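# Push the steel cabinet's open top drawer fully closed

## Task

Close the top drawer of the steel cabinet, which starts open, by pushing it in until it is completely shut, and leave it shut when the scene is ended.

## Robot and tools

ROBOT. Two arms: left_arm carries a left hand, right_arm a right hand (mirror images). Each hand has little, ring, middle and index fingers plus a thumb with a bend motor and a turn motor. Base positions in the scene frame: left_arm (+0.017, +0.340, +0.029) m, right_arm (-0.033, -0.376, +0.040) m, both turned only slightly about z. A camera stand sits behind the arms.

FRAMES. Scene frame: origin at table height midway between the nominal bases, +x out over the table, +z up, left_arm on the +y side (this is not the image's left). Every hand pose, Hand target, offset and wrist-camera pose is in that arm's own base frame; fixed cameras and the table use the scene frame. The hand point rides 0.05 m in front of the palm and 0.15 m out from the wrist face; its +z runs along the straight fingers (tips reach 0.06 to 0.07 m past it), +y points out of the palm, +x points across the palm away from the thumb on the right hand and toward the thumb on the left hand. A wrist bracket on the little-finger side can strike things.

ROW LAYOUT (shared by execute_actions and move). One row is 28 numbers, each in [-1, 1], covering both arms even if one stays still: left_arm dx, dy, dz, rx, ry, rz; left hand little, ring, middle, index, thumb_bend, thumb_turn, force_limit, speed; then the same 14 for right_arm. dx..rz are an offset, not a pose: they count from that arm's Hand target at the start of the action or move, along its base axes; 1.0 equals 0.6 m of travel or 180 degrees. rx, ry, rz form one rotation vector, turning about the Hand target's position. Repeating an offset moves further; all zeros re-requests the current Hand target (use this to ask again for a pose the hand settled short of, or to back off a press). Commanded orientation is clipped to within 40 degrees of the measured one each step.

HAND NUMBERS are absolute targets, not offsets: fingers and thumb_bend +1 open/straight, -1 curled; thumb_turn +1 beside the palm, -1 across in front of it. force_limit maps -1..+1 to about 0..10 N (thumb motors 0..15 N); speed rises from near zero at -1 to full at +0.48 and stays full above. No value means leave alone: to keep a hand as is, resend the eight numbers of its last executed row (before any row, use hand_measured plus hand_force_limit and hand_speed). For this task the hand can simply stay as it is or make a flat shape for pushing.

TOOLS.
- execute_actions(actions, cameras): actions is a list of actions; each action is up to 15 rows, one per 1/30 s step, each row an offset from that action's starting Hand target (not from the previous row); a short action repeats its last row. An empty list returns state plus images.
- move(target, speed, blend, blocking, cameras): target is one row or a list of up to 15 rows, every offset counted from the same starting Hand targets. speed in m/s per arm path, 0.002 to 4.3, default 0.25 (turn rate up to twice that in rad/s); one value or one per target. blend in metres rounds corners of a list; 0 stops at each. Paths last 0.5 to 10 s, do not avoid obstacles or the other arm, and the hand lags and may overshoot at speed. blocking=false returns after about 0.5 s while the move continues.
- wait(seconds 0 to 10, cameras): runs the scene holding last commands.
- stop(cameras): brakes a running move.
- zoom_image(camera, region [x0,y0,x1,y1] pixels, at most 504 each side): closer look at the latest image of cam_high, cam_low, cam_left_wrist or cam_right_wrist.
- show_instructions(): reference pages.
- finished_scene(scene 1 to 3): ends the scene, irreversible; the drawer must already be shut.

RESULTS. Each result gives per arm end_effector_position (m) and end_effector_quat_wxyz in the base frame, the Hand target (next offsets count from it), joint positions, velocities (possibly just 'within noise'), joint torques (include arm weight; wrap at ±28 N m on joints 3 and 4), hand_measured, hand_stopped_by (moving, target, force, stalled, fault), hand_load_n, the repeated hand settings, and the scene number. A move adds a 'move:' line: done, off_target, moving, held or fault, plus limits such as paced or held. A hand often rests 1 to 3 cm, sometimes 5 cm, below or short of the command with no contact; done or off_target alone says nothing about touching. Calls with actions also list positions at some steps.

CAMERAS. cam_high, cam_low (fixed, scene frame) and cam_left_wrist, cam_right_wrist (on the hands), all 504x504, with calibration given in the instructions; fixed cameras may be a couple of degrees and under a centimetre off.

CAUTIONS. Approach the drawer front slowly and push with moderate speed; hard contact with the heavy cabinet fails the scene, and fast touches count as hits or slams. A target far beyond the contact presses harder and heats motors; after the drawer is closed, command back past the hand point to release the push. Keep arms clear of each other: any hit or press between them can end the scene. Do not route a path close to an arm's own base. Watch for MOTOR HOT; at 100 °C the arm drops for 30 to 60 s. The robot keeps running while you think, so plan briefly.

Each tool is called after "Emit:" as a command line: name --argument value for each argument, lists and objects as JSON in quotes; but a table of rows of numbers goes row by row, as --pt "numbers of a row", without its own name.

Reference images:

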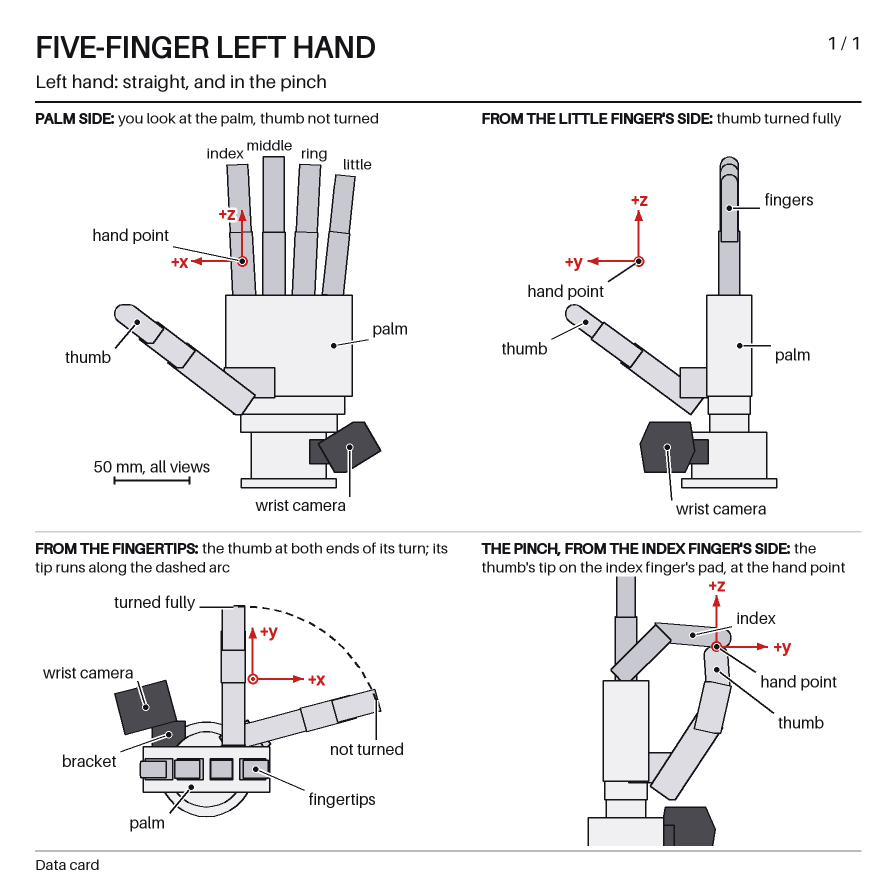

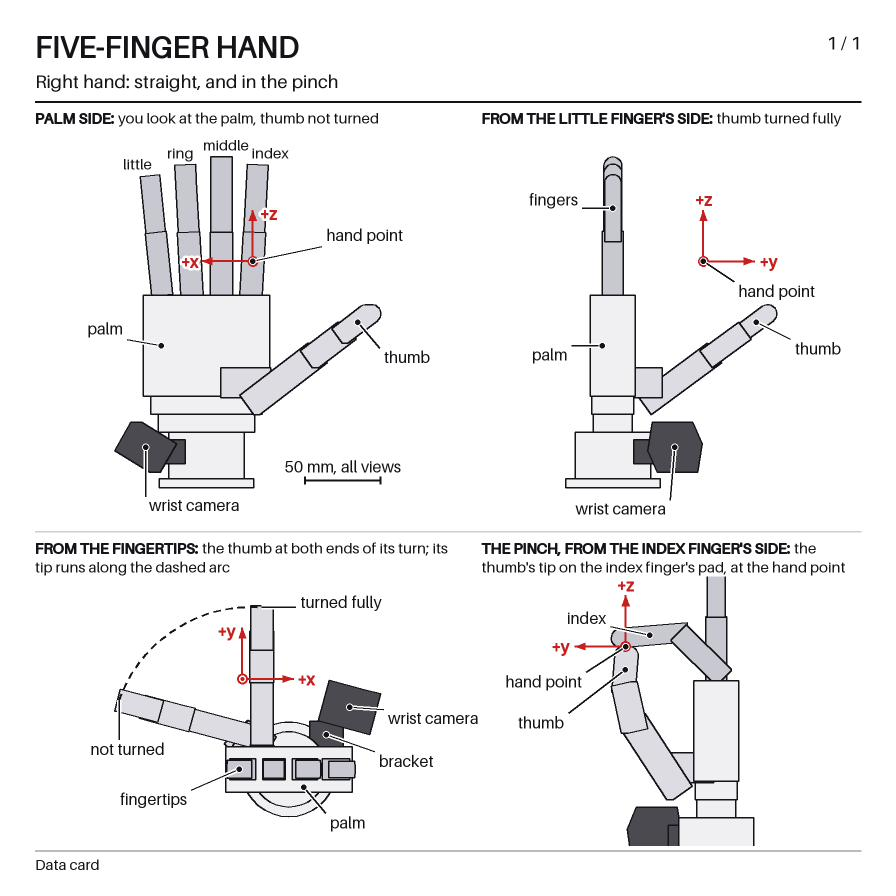

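## Session

Emit:
execute_actions --actions '[]'

Scene clock: 0.00 s.
left_arm: end_effector_position=(+0.3306, -0.0406, +0.1905) hand_measured=(+1.000, +1.000, +1.000, +1.000, +1.000, +1.000) hand_load_n=(+0.0, +0.0, +0.0, +0.0, +0.0, +0.0) hand_stopped_by=(target, target, target, target, target, target) hand_force_limit=0.00 hand_speed=-0.80 end_effector_quat_wxyz=(+0.130, +0.809, -0.565, +0.100) | right_arm: end_effector_position=(+0.5704, +0.4759, +0.2324) hand_measured=(+1.000, +1.000, +1.000, +1.000, +1.000, +1.000) hand_load_n=(+0.0, +0.0, +0.0, +0.0, +0.0, +0.0) hand_stopped_by=(target, target, target, target, target, target) hand_force_limit=0.00 hand_speed=-0.80 end_effector_quat_wxyz=(-0.231, +0.643, -0.320, +0.656)
Joint positions: left_arm=[0.185 1.363 1.146 -1.4 0.326 -0.159] | right_arm=[0.937 1.935 1.526 0.343 1.059 -0.713]
Joint velocities: within noise
Joint torques (N m): no reading
Heat: left arm: hottest waist 30 °C; right arm: hottest shoulder 32 °C.
Hand target: left_arm +0.3373, -0.0393, +0.1968; +0.122, +0.808, -0.566, +0.108 | right_arm +0.5735, +0.4801, +0.2411; -0.238, +0.637, -0.324, +0.657

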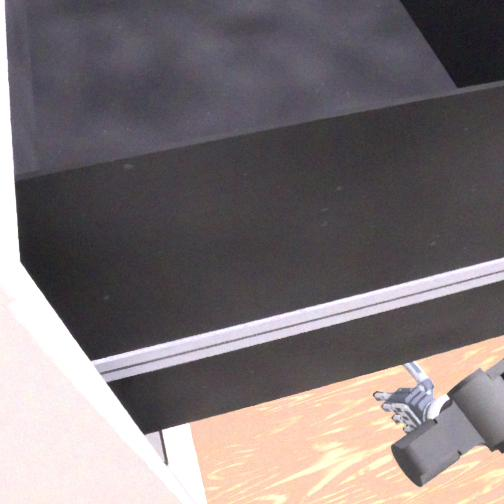

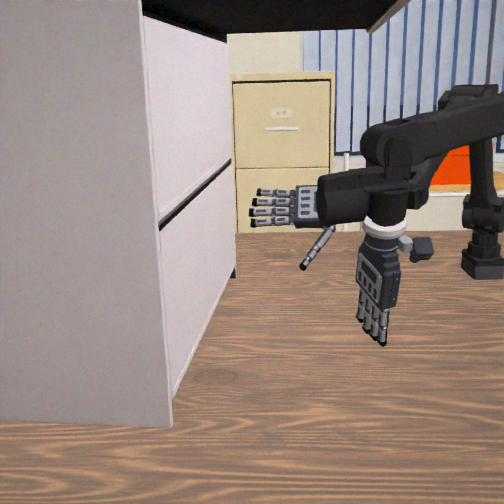

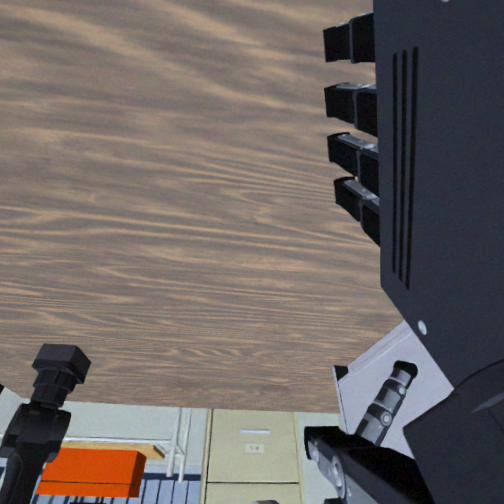

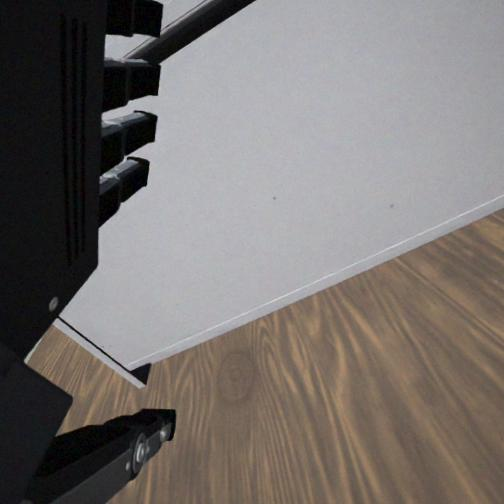

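Emit:
move --pt "-0.11 -0.07 0.42 0.08 -0.25 -0.002 -1 -1 -1 -1 1 1 0 -0.3 0 0 0 0 0 0 1 1 1 1 1 1 0 -0.8" --pt "-0.26 -0.13 0.68 0.169 -0.496 -0.004 -1 -1 -1 -1 1 1 0 -0.3 0 0 0 0 0 0 1 1 1 1 1 1 0 -0.8" --speed 0.2 --blend '[0.05,0]' --cameras '["all"]'

Scene clock: 177.53 s.
left_arm: end_effector_position=(+0.1856, -0.1229, +0.5887) hand_measured=(-1.000, -1.000, -1.000, -1.000, +1.000, +1.000) hand_load_n=(+0.0, +0.0, +0.0, +0.0, +0.0, +0.0) hand_stopped_by=(target, target, target, target, target, target) hand_force_limit=0.00 hand_speed=-0.30 end_effector_quat_wxyz=(+0.488, -0.473, +0.531, -0.507) | right_arm: end_effector_position=(+0.5704, +0.4759, +0.2324) hand_measured=(+1.000, +1.000, +1.000, +1.000, +1.000, +1.000) hand_load_n=(+0.0, +0.0, +0.0, +0.0, +0.0, +0.0) hand_stopped_by=(target, target, target, target, target, target) hand_force_limit=0.00 hand_speed=-0.80 end_effector_quat_wxyz=(-0.231, +0.643, -0.320, +0.656)
Joint positions: left_arm=[-1.631 0.631 1.454 -1.346 -1.552 -0.483] | right_arm=[0.937 1.935 1.526 0.343 1.059 -0.713]
Joint torques (N m): left_arm=[-0.62 6.07 8.88 0.65 -0.4 -0.11] | right_arm=[1.03 -18.73 10.19 1.35 0.07 -0.18]
Heat: left arm: hottest elbow 37 °C; right arm: hottest shoulder 44 °C.
Hand target: left_arm +0.1813, -0.1173, +0.6048; +0.501, -0.500, +0.500, -0.499 | right_arm +0.5735, +0.4801, +0.2411; -0.238, +0.637, -0.324, +0.657
Off the commanded pose: left_arm 0.018 m, 5 deg | right_arm 0.010 m, 1 deg.
joint sent to its limit (left arm) — joint 5 (wrist yaw), lower limit. The joint targets are off in position and orientation.
move: off_target (left_arm)
camera_calibration:
cam_left_wrist: T_world_to_cam=[[-0.0200226, -0.261934, 0.964878, -0.597857], [-0.542421, -0.80785, -0.230562, 0.141241], [0.839868, -0.527986, -0.125903, -0.032094], [0, 0, 0, 1]] pos_world=[0.091596, -0.0594429, 0.605383]

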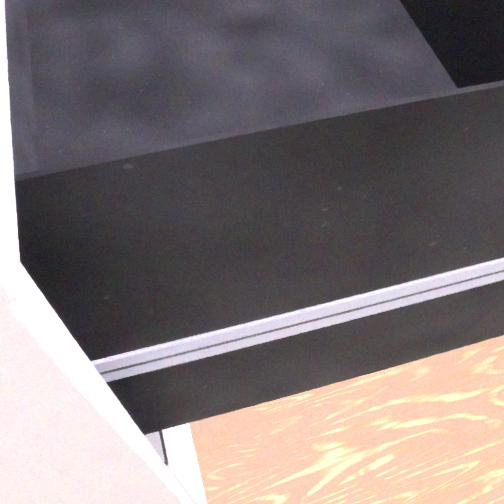

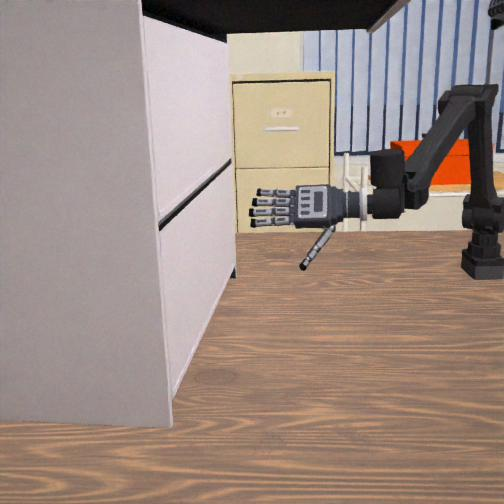

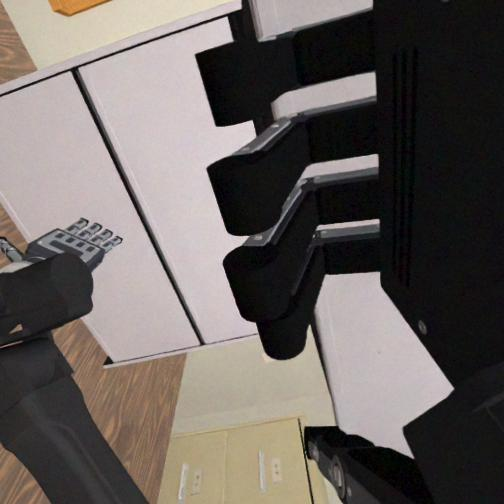

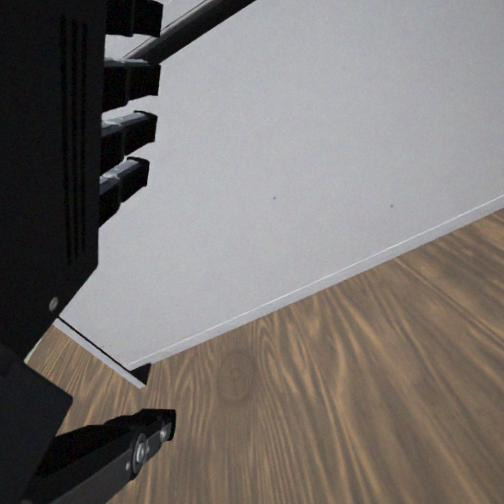

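Emit:
move --pt "0.05 0 0.083 0 0 0 -1 -1 -1 -1 1 1 0 -0.3 0 0 0 0 0 0 1 1 1 1 1 1 0 -0.8" --pt "0.167 0.02 0.083 0 0 0 -1 -1 -1 -1 1 1 0 -0.3 0 0 0 0 0 0 1 1 1 1 1 1 0 -0.8" --speed 0.08 --blend '[0.01,0]' --cameras '["all"]'

Scene clock: 203.00 s.
left_arm: end_effector_position=(+0.2770, -0.1057, +0.6567) hand_measured=(-1.000, -1.000, -1.000, -1.000, +1.000, +1.000) hand_load_n=(+0.0, +0.0, +0.0, +0.0, +0.0, +0.0) hand_stopped_by=(target, target, target, target, target, target) hand_force_limit=0.00 hand_speed=-0.30 end_effector_quat_wxyz=(+0.496, -0.500, +0.502, -0.501) | right_arm: end_effector_position=(+0.5704, +0.4759, +0.2324) hand_measured=(+1.000, +1.000, +1.000, +1.000, +1.000, +1.000) hand_load_n=(+0.0, +0.0, +0.0, +0.0, +0.0, +0.0) hand_stopped_by=(target, target, target, target, target, target) hand_force_limit=0.00 hand_speed=-0.80 end_effector_quat_wxyz=(-0.231, +0.643, -0.320, +0.656)
Joint positions: left_arm=[-0.718 0.725 1.571 -0.852 -0.71 -0.008] | right_arm=[0.937 1.935 1.526 0.343 1.059 -0.713]
Joint torques (N m): left_arm=[1.14 3.96 4.97 2.32 0.13 0.04] | right_arm=[1.49 -18.55 10.19 1.46 0.03 -0.18]
Heat: left arm: hottest elbow 38 °C; right arm: hottest shoulder 45 °C.
Hand target: left_arm +0.2814, -0.1053, +0.6546; +0.501, -0.500, +0.500, -0.499 | right_arm +0.5735, +0.4801, +0.2411; -0.238, +0.637, -0.324, +0.657
Off the commanded pose: left_arm 0.005 m, 1 deg | right_arm 0.010 m, 1 deg.
move: done
camera_calibration:
cam_left_wrist: T_world_to_cam=[[-0.00595931, -0.221725, 0.975091, -0.663483], [-0.484126, -0.852574, -0.196824, 0.17722], [0.874978, -0.47324, -0.102262, -0.110604], [0, 0, 0, 1]] pos_world=[0.178619, -0.0483596, 0.670527]

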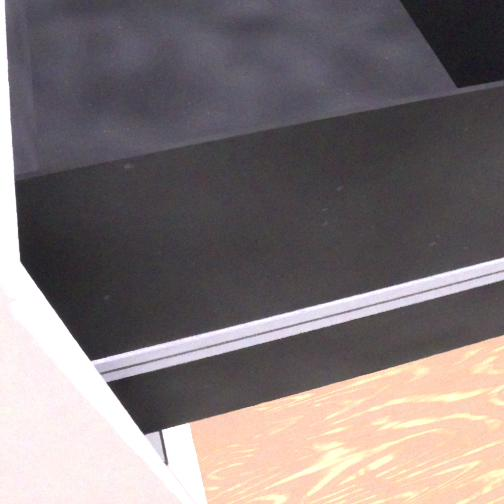

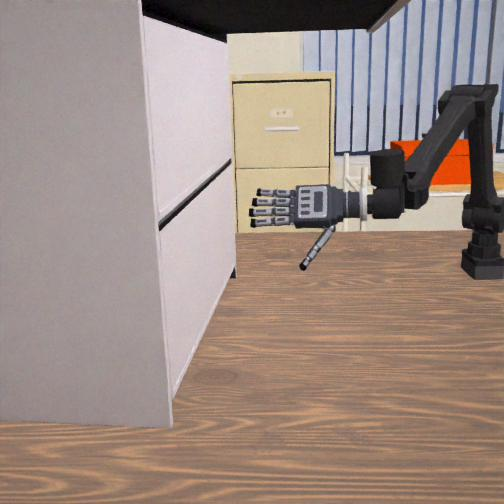

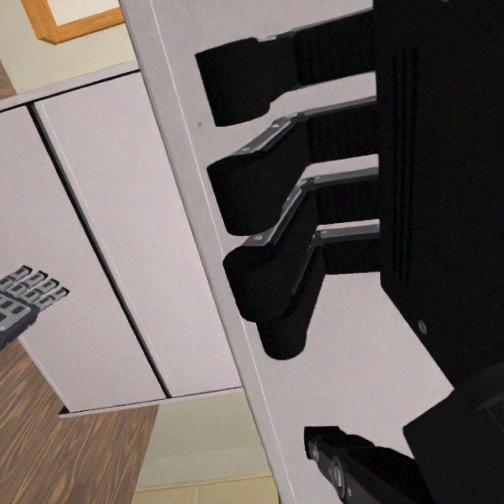

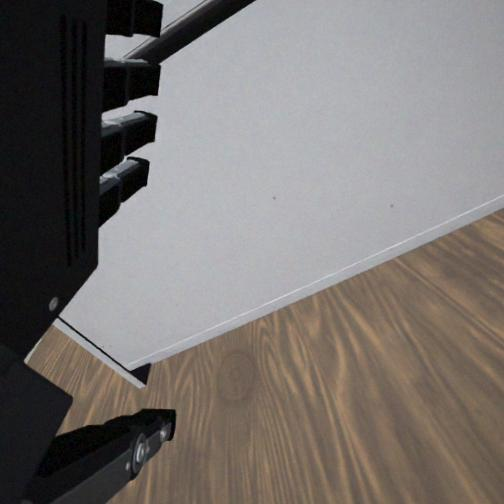

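Emit:
move --target '[0.5,-0.02,0,0,0,0,-1,-1,-1,-1,1,1,0,-0.3,0,0,0,0,0,0,1,1,1,1,1,1,0,-0.8]' --speed 0.08 --cameras '["all"]'

Scene clock: 216.47 s.
left_arm: end_effector_position=(+0.5612, -0.1236, +0.6511) hand_measured=(-1.000, -1.000, -1.000, -1.000, +1.000, +1.000) hand_load_n=(+0.0, +0.0, +0.5, -1.5, +0.0, -0.5) hand_stopped_by=(target, target, target, target, target, target) hand_force_limit=0.00 hand_speed=-0.30 end_effector_quat_wxyz=(+0.493, -0.497, +0.506, -0.504) | right_arm: end_effector_position=(+0.5704, +0.4759, +0.2324) hand_measured=(+1.000, +1.000, +1.000, +1.000, +1.000, +1.000) hand_load_n=(+0.0, +0.0, +0.0, +0.0, +0.0, +0.0) hand_stopped_by=(target, target, target, target, target, target) hand_force_limit=0.00 hand_speed=-0.80 end_effector_quat_wxyz=(-0.231, +0.643, -0.320, +0.656)
Joint positions: left_arm=[-0.236 1.282 1.833 -0.558 -0.216 -0.002] | right_arm=[0.937 1.935 1.526 0.343 1.059 -0.713]
Joint torques (N m): left_arm=[1.61 -4.13 10.54 2.09 -0.12 -0.02] | right_arm=[1.03 -18.96 10.13 1.21 0.02 -0.14]
Heat: left arm: hottest elbow 37 °C; right arm: hottest shoulder 45 °C.
Hand target: left_arm +0.5815, -0.1173, +0.6546; +0.501, -0.500, +0.500, -0.499 | right_arm +0.5735, +0.4801, +0.2411; -0.238, +0.637, -0.324, +0.657
Off the commanded pose: left_arm 0.021 m, 1 deg | right_arm 0.010 m, 1 deg.
move: off_target (left_arm)
camera_calibration:
cam_left_wrist: T_world_to_cam=[[-0.00780243, -0.223953, 0.974569, -0.659162], [-0.494925, -0.84599, -0.198368, 0.306393], [0.868901, -0.483886, -0.104239, -0.364982], [0, 0, 0, 1]] pos_world=[0.463631, -0.0650251, 0.665132]

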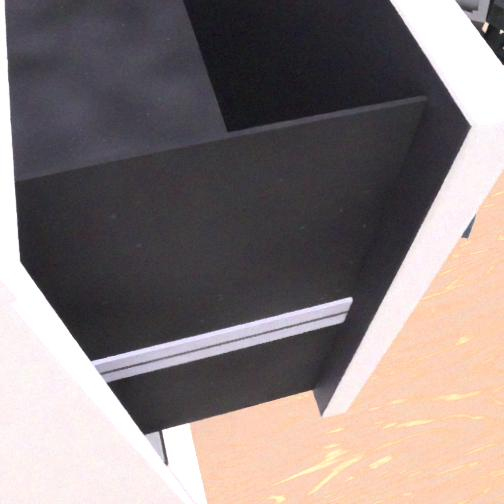

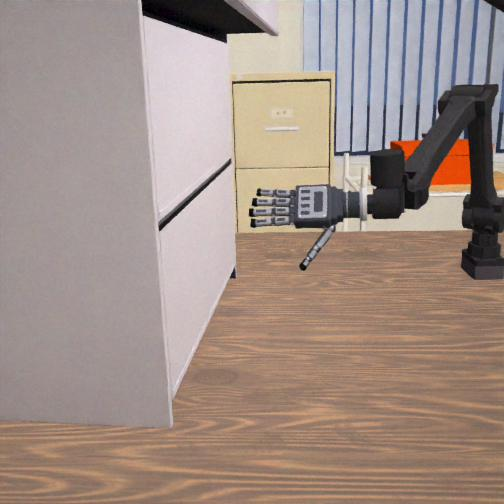

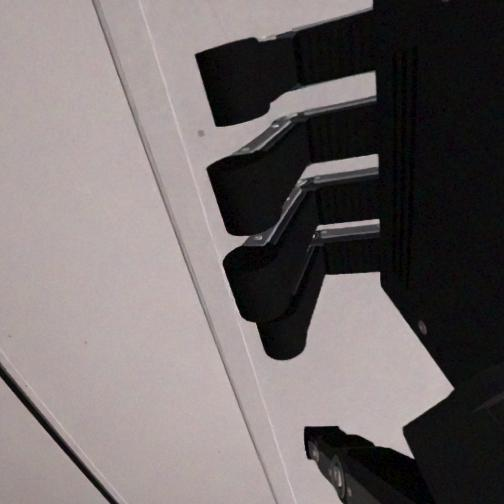

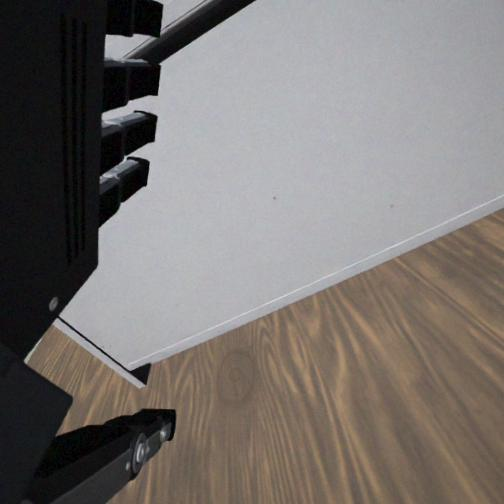

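Emit:
move --target '[0.167,-0.007,0.005,0,0,0,-1,-1,-1,-1,1,1,0,-0.3,0,0,0,0,0,0,1,1,1,1,1,1,0,-0.8]' --speed 0.06 --cameras '["all"]'

Scene clock: 228.87 s.
left_arm: end_effector_position=(+0.6664, -0.1330, +0.6537) hand_measured=(-1.000, -1.000, -1.000, -1.000, +1.000, +1.000) hand_load_n=(+0.0, +0.0, +0.0, -1.5, +0.0, +0.0) hand_stopped_by=(target, target, target, target, target, target) hand_force_limit=0.00 hand_speed=-0.30 end_effector_quat_wxyz=(+0.494, -0.496, +0.507, -0.504) | right_arm: end_effector_position=(+0.5704, +0.4759, +0.2324) hand_measured=(+1.000, +1.000, +1.000, +1.000, +1.000, +1.000) hand_load_n=(+0.0, +0.0, +0.5, +0.0, +0.0, +0.0) hand_stopped_by=(target, target, target, target, target, target) hand_force_limit=0.00 hand_speed=-0.80 end_effector_quat_wxyz=(-0.231, +0.643, -0.320, +0.656)
Joint positions: left_arm=[-0.204 1.564 2.133 -0.574 -0.183 0] | right_arm=[0.937 1.935 1.526 0.343 1.059 -0.713]
Joint torques (N m): left_arm=[1.79 -9.93 11.18 1.61 -0.03 -0.05] | right_arm=[0.91 -18.84 10.13 1.4 0.01 -0.19]
Heat: left arm: hottest elbow 40 °C; right arm: hottest shoulder 45 °C.
Hand target: left_arm +0.6816, -0.1215, +0.6577; +0.501, -0.500, +0.500, -0.499 | right_arm +0.5735, +0.4801, +0.2411; -0.238, +0.637, -0.324, +0.657
Off the commanded pose: left_arm 0.020 m, 1 deg | right_arm 0.010 m, 1 deg.
move: off_target (left_arm)
camera_calibration:
cam_left_wrist: T_world_to_cam=[[-0.00913266, -0.226186, 0.974041, -0.662111], [-0.495719, -0.844938, -0.200854, 0.353323], [0.868435, -0.484685, -0.104408, -0.460289], [0, 0, 0, 1]] pos_world=[0.568834, -0.0743198, 0.667832]

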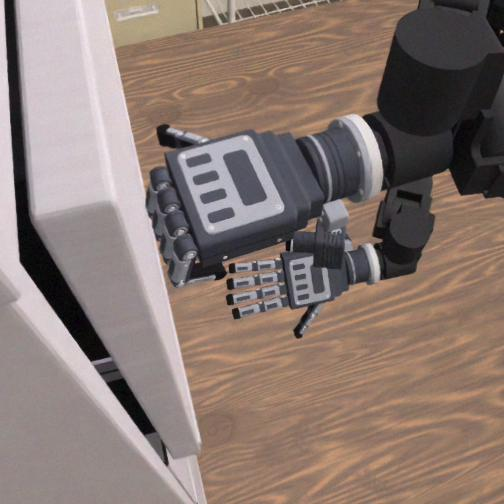

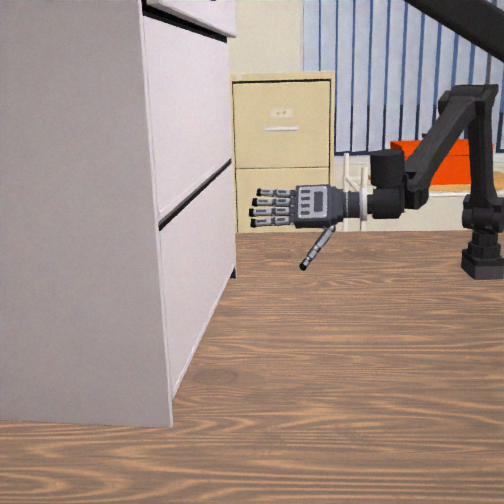

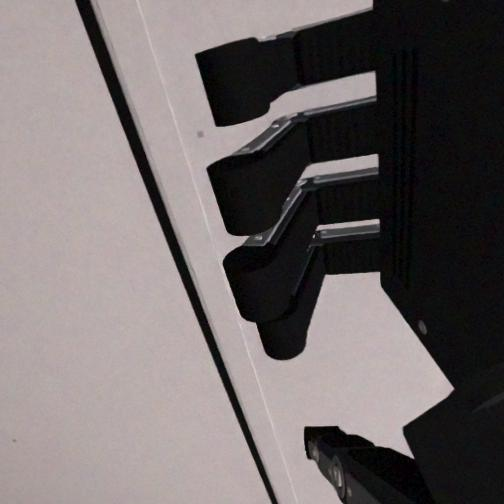

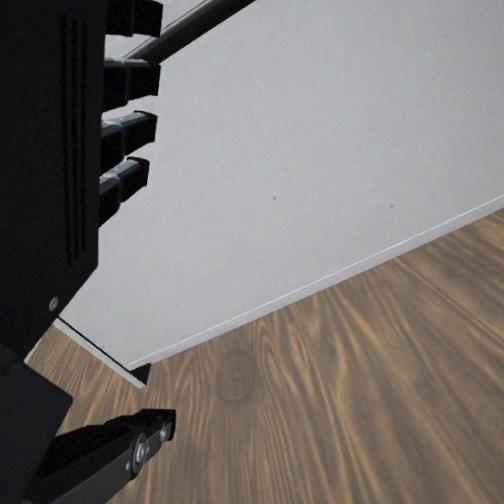

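Emit:
move --target '[0.083,-0.003,0.003,0,0,0,-1,-1,-1,-1,1,1,0,-0.3,0,0,0,0,0,0,1,1,1,1,1,1,0,-0.8]' --speed 0.05 --cameras '["all"]'

Scene clock: 237.60 s.
left_arm: end_effector_position=(+0.6912, -0.1343, +0.6675) hand_measured=(-1.000, -1.000, -1.000, -1.000, +1.000, +1.000) hand_load_n=(+0.0, +0.0, +0.0, -7.0, +0.0, +0.0) hand_stopped_by=(target, target, target, target, target, target) hand_force_limit=0.00 hand_speed=-0.30 end_effector_quat_wxyz=(+0.494, -0.492, +0.514, -0.500) | right_arm: end_effector_position=(+0.5704, +0.4759, +0.2324) hand_measured=(+1.000, +1.000, +1.000, +1.000, +1.000, +1.000) hand_load_n=(+0.0, -0.5, +0.0, +0.0, +0.0, +0.0) hand_stopped_by=(target, target, target, target, target, target) hand_force_limit=0.00 hand_speed=-0.80 end_effector_quat_wxyz=(-0.231, +0.643, -0.320, +0.656)
Joint positions: left_arm=[-0.195 1.682 2.336 -0.668 -0.167 0.014] | right_arm=[0.937 1.935 1.526 0.343 1.059 -0.713]
Joint torques (N m): left_arm=[2.26 -7.88 11.15 3.07 -0.1 -0.18] | right_arm=[0.67 -18.9 10.21 1.25 0.03 -0.18]
Heat: left arm: hottest elbow 40 °C; right arm: hottest shoulder 45 °C.
Hand target: left_arm +0.7314, -0.1234, +0.6595; +0.501, -0.500, +0.500, -0.499 | right_arm +0.5735, +0.4801, +0.2411; -0.238, +0.637, -0.324, +0.657
Off the commanded pose: left_arm 0.042 m, 2 deg | right_arm 0.010 m, 1 deg.
move: off_target (left_arm)
camera_calibration:
cam_left_wrist: T_world_to_cam=[[-0.00316539, -0.240565, 0.970628, -0.679285], [-0.503552, -0.838208, -0.209388, 0.379336], [0.863959, -0.489424, -0.118484, -0.469199], [0, 0, 0, 1]] pos_world=[0.594234, -0.0750868, 0.683169]

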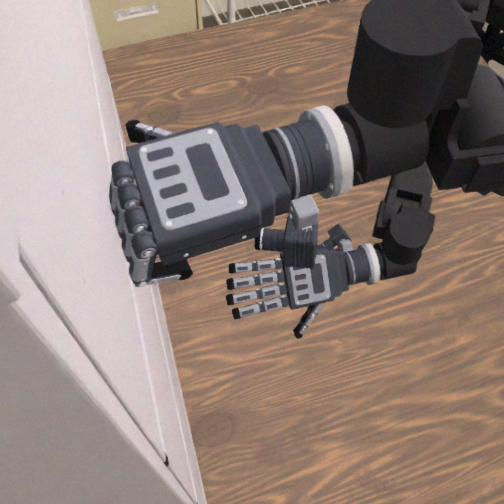

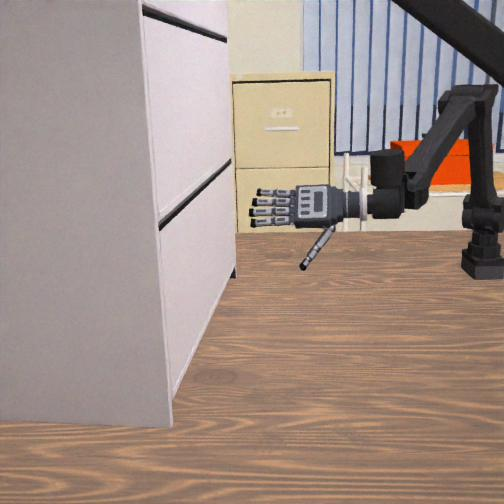

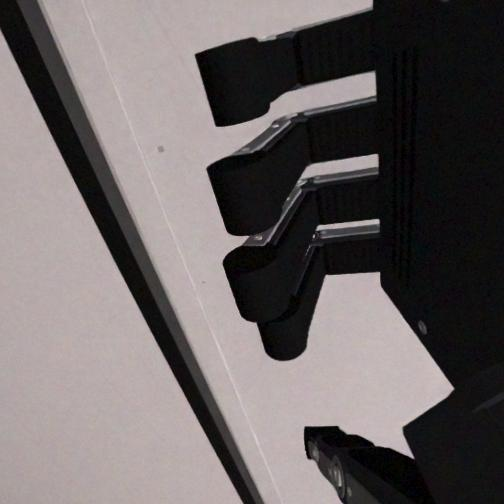

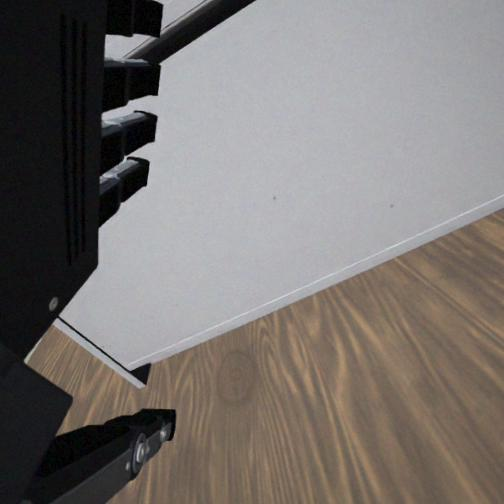

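Emit:
move --target '[-0.15,0.005,0.0,0,0,0,-1,-1,-1,-1,1,1,0,-0.3,0,0,0,0,0,0,1,1,1,1,1,1,0,-0.8]' --speed 0.1 --cameras '["cam_high","cam_low"]'

Emit:
zoom_image --camera "cam_high" --region '[0, 150, 250, 504]'

Scene clock: 243.53 s.
left_arm: end_effector_position=(+0.6366, -0.1164, +0.6643) hand_measured=(-1.000, -1.000, -1.000, -1.000, +1.000, +1.000) hand_load_n=(+0.0, +0.0, +0.0, +0.0, +0.0, +0.0) hand_stopped_by=(target, target, target, target, target, target) hand_force_limit=0.00 hand_speed=-0.30 end_effector_quat_wxyz=(+0.502, -0.500, +0.501, -0.497) | right_arm: end_effector_position=(+0.5704, +0.4759, +0.2324) hand_measured=(+1.000, +1.000, +1.000, +1.000, +1.000, +1.000) hand_load_n=(+0.0, +0.0, +0.0, +0.0, +0.0, -0.5) hand_stopped_by=(target, target, target, target, target, target) hand_force_limit=0.00 hand_speed=-0.80 end_effector_quat_wxyz=(-0.231, +0.643, -0.320, +0.656)
Joint positions: left_arm=[-0.193 1.489 2.077 -0.59 -0.197 0.007] | right_arm=[0.937 1.935 1.526 0.343 1.059 -0.713]
Joint torques (N m): left_arm=[-0.03 -11.34 6.43 2.4 -0.01 -0.11] | right_arm=[1.26 -18.73 10.14 1.51 0.04 -0.17]
Heat: left arm: hottest elbow 39 °C; right arm: hottest shoulder 45 °C.
Hand target: left_arm +0.6415, -0.1205, +0.6593; +0.500, -0.500, +0.500, -0.499 | right_arm +0.5735, +0.4801, +0.2411; -0.238, +0.637, -0.324, +0.657
Off the commanded pose: left_arm 0.008 m, 0 deg | right_arm 0.010 m, 1 deg.
move: done
Images, in order (width x height): cam_high 504x504, cam_low 504x504.

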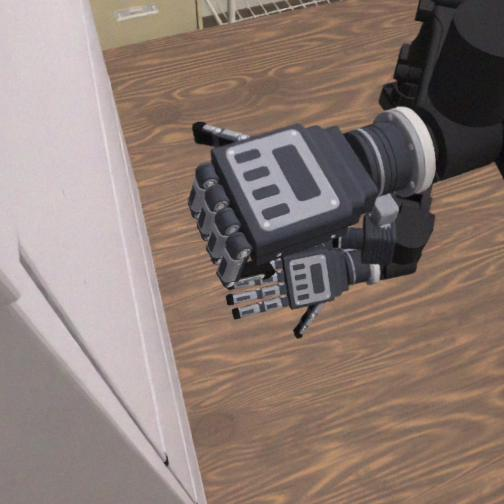

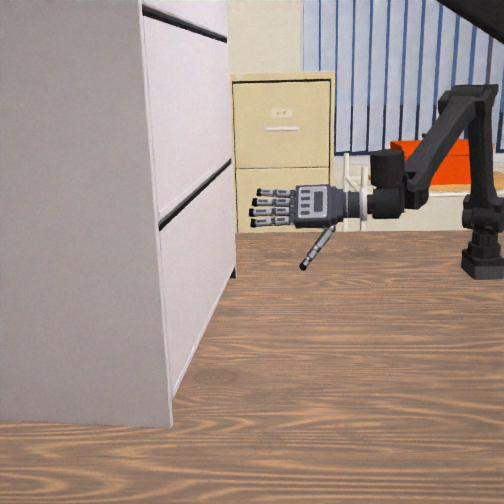

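Scaled by 1.424 from the camera's 504x504 image, which has a finer 720x720 frame.

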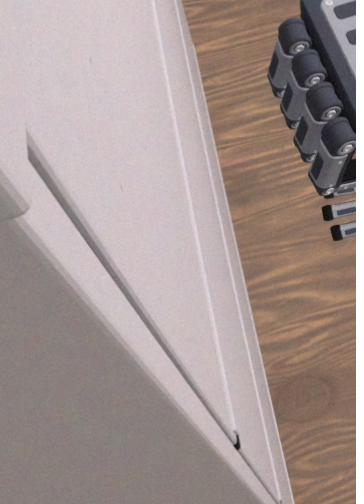

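Emit:
zoom_image --camera "cam_low" --region '[120, 0, 270, 100]'

Emit:
zoom_image --camera "cam_high" --region '[100, 380, 240, 504]'

Scaled by 3.360 from the camera's 504x504 image, which has a finer 720x720 frame.

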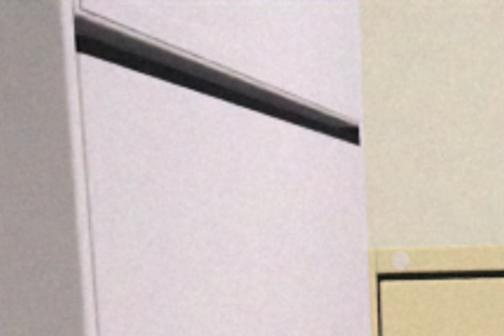

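Scaled by 3.600 from the camera's 504x504 image, which has a finer 720x720 frame.

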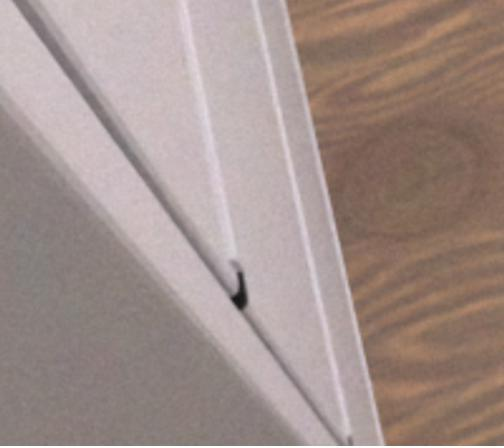

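Emit:
finished_scene --scene 1

The scene is finished: the task was done.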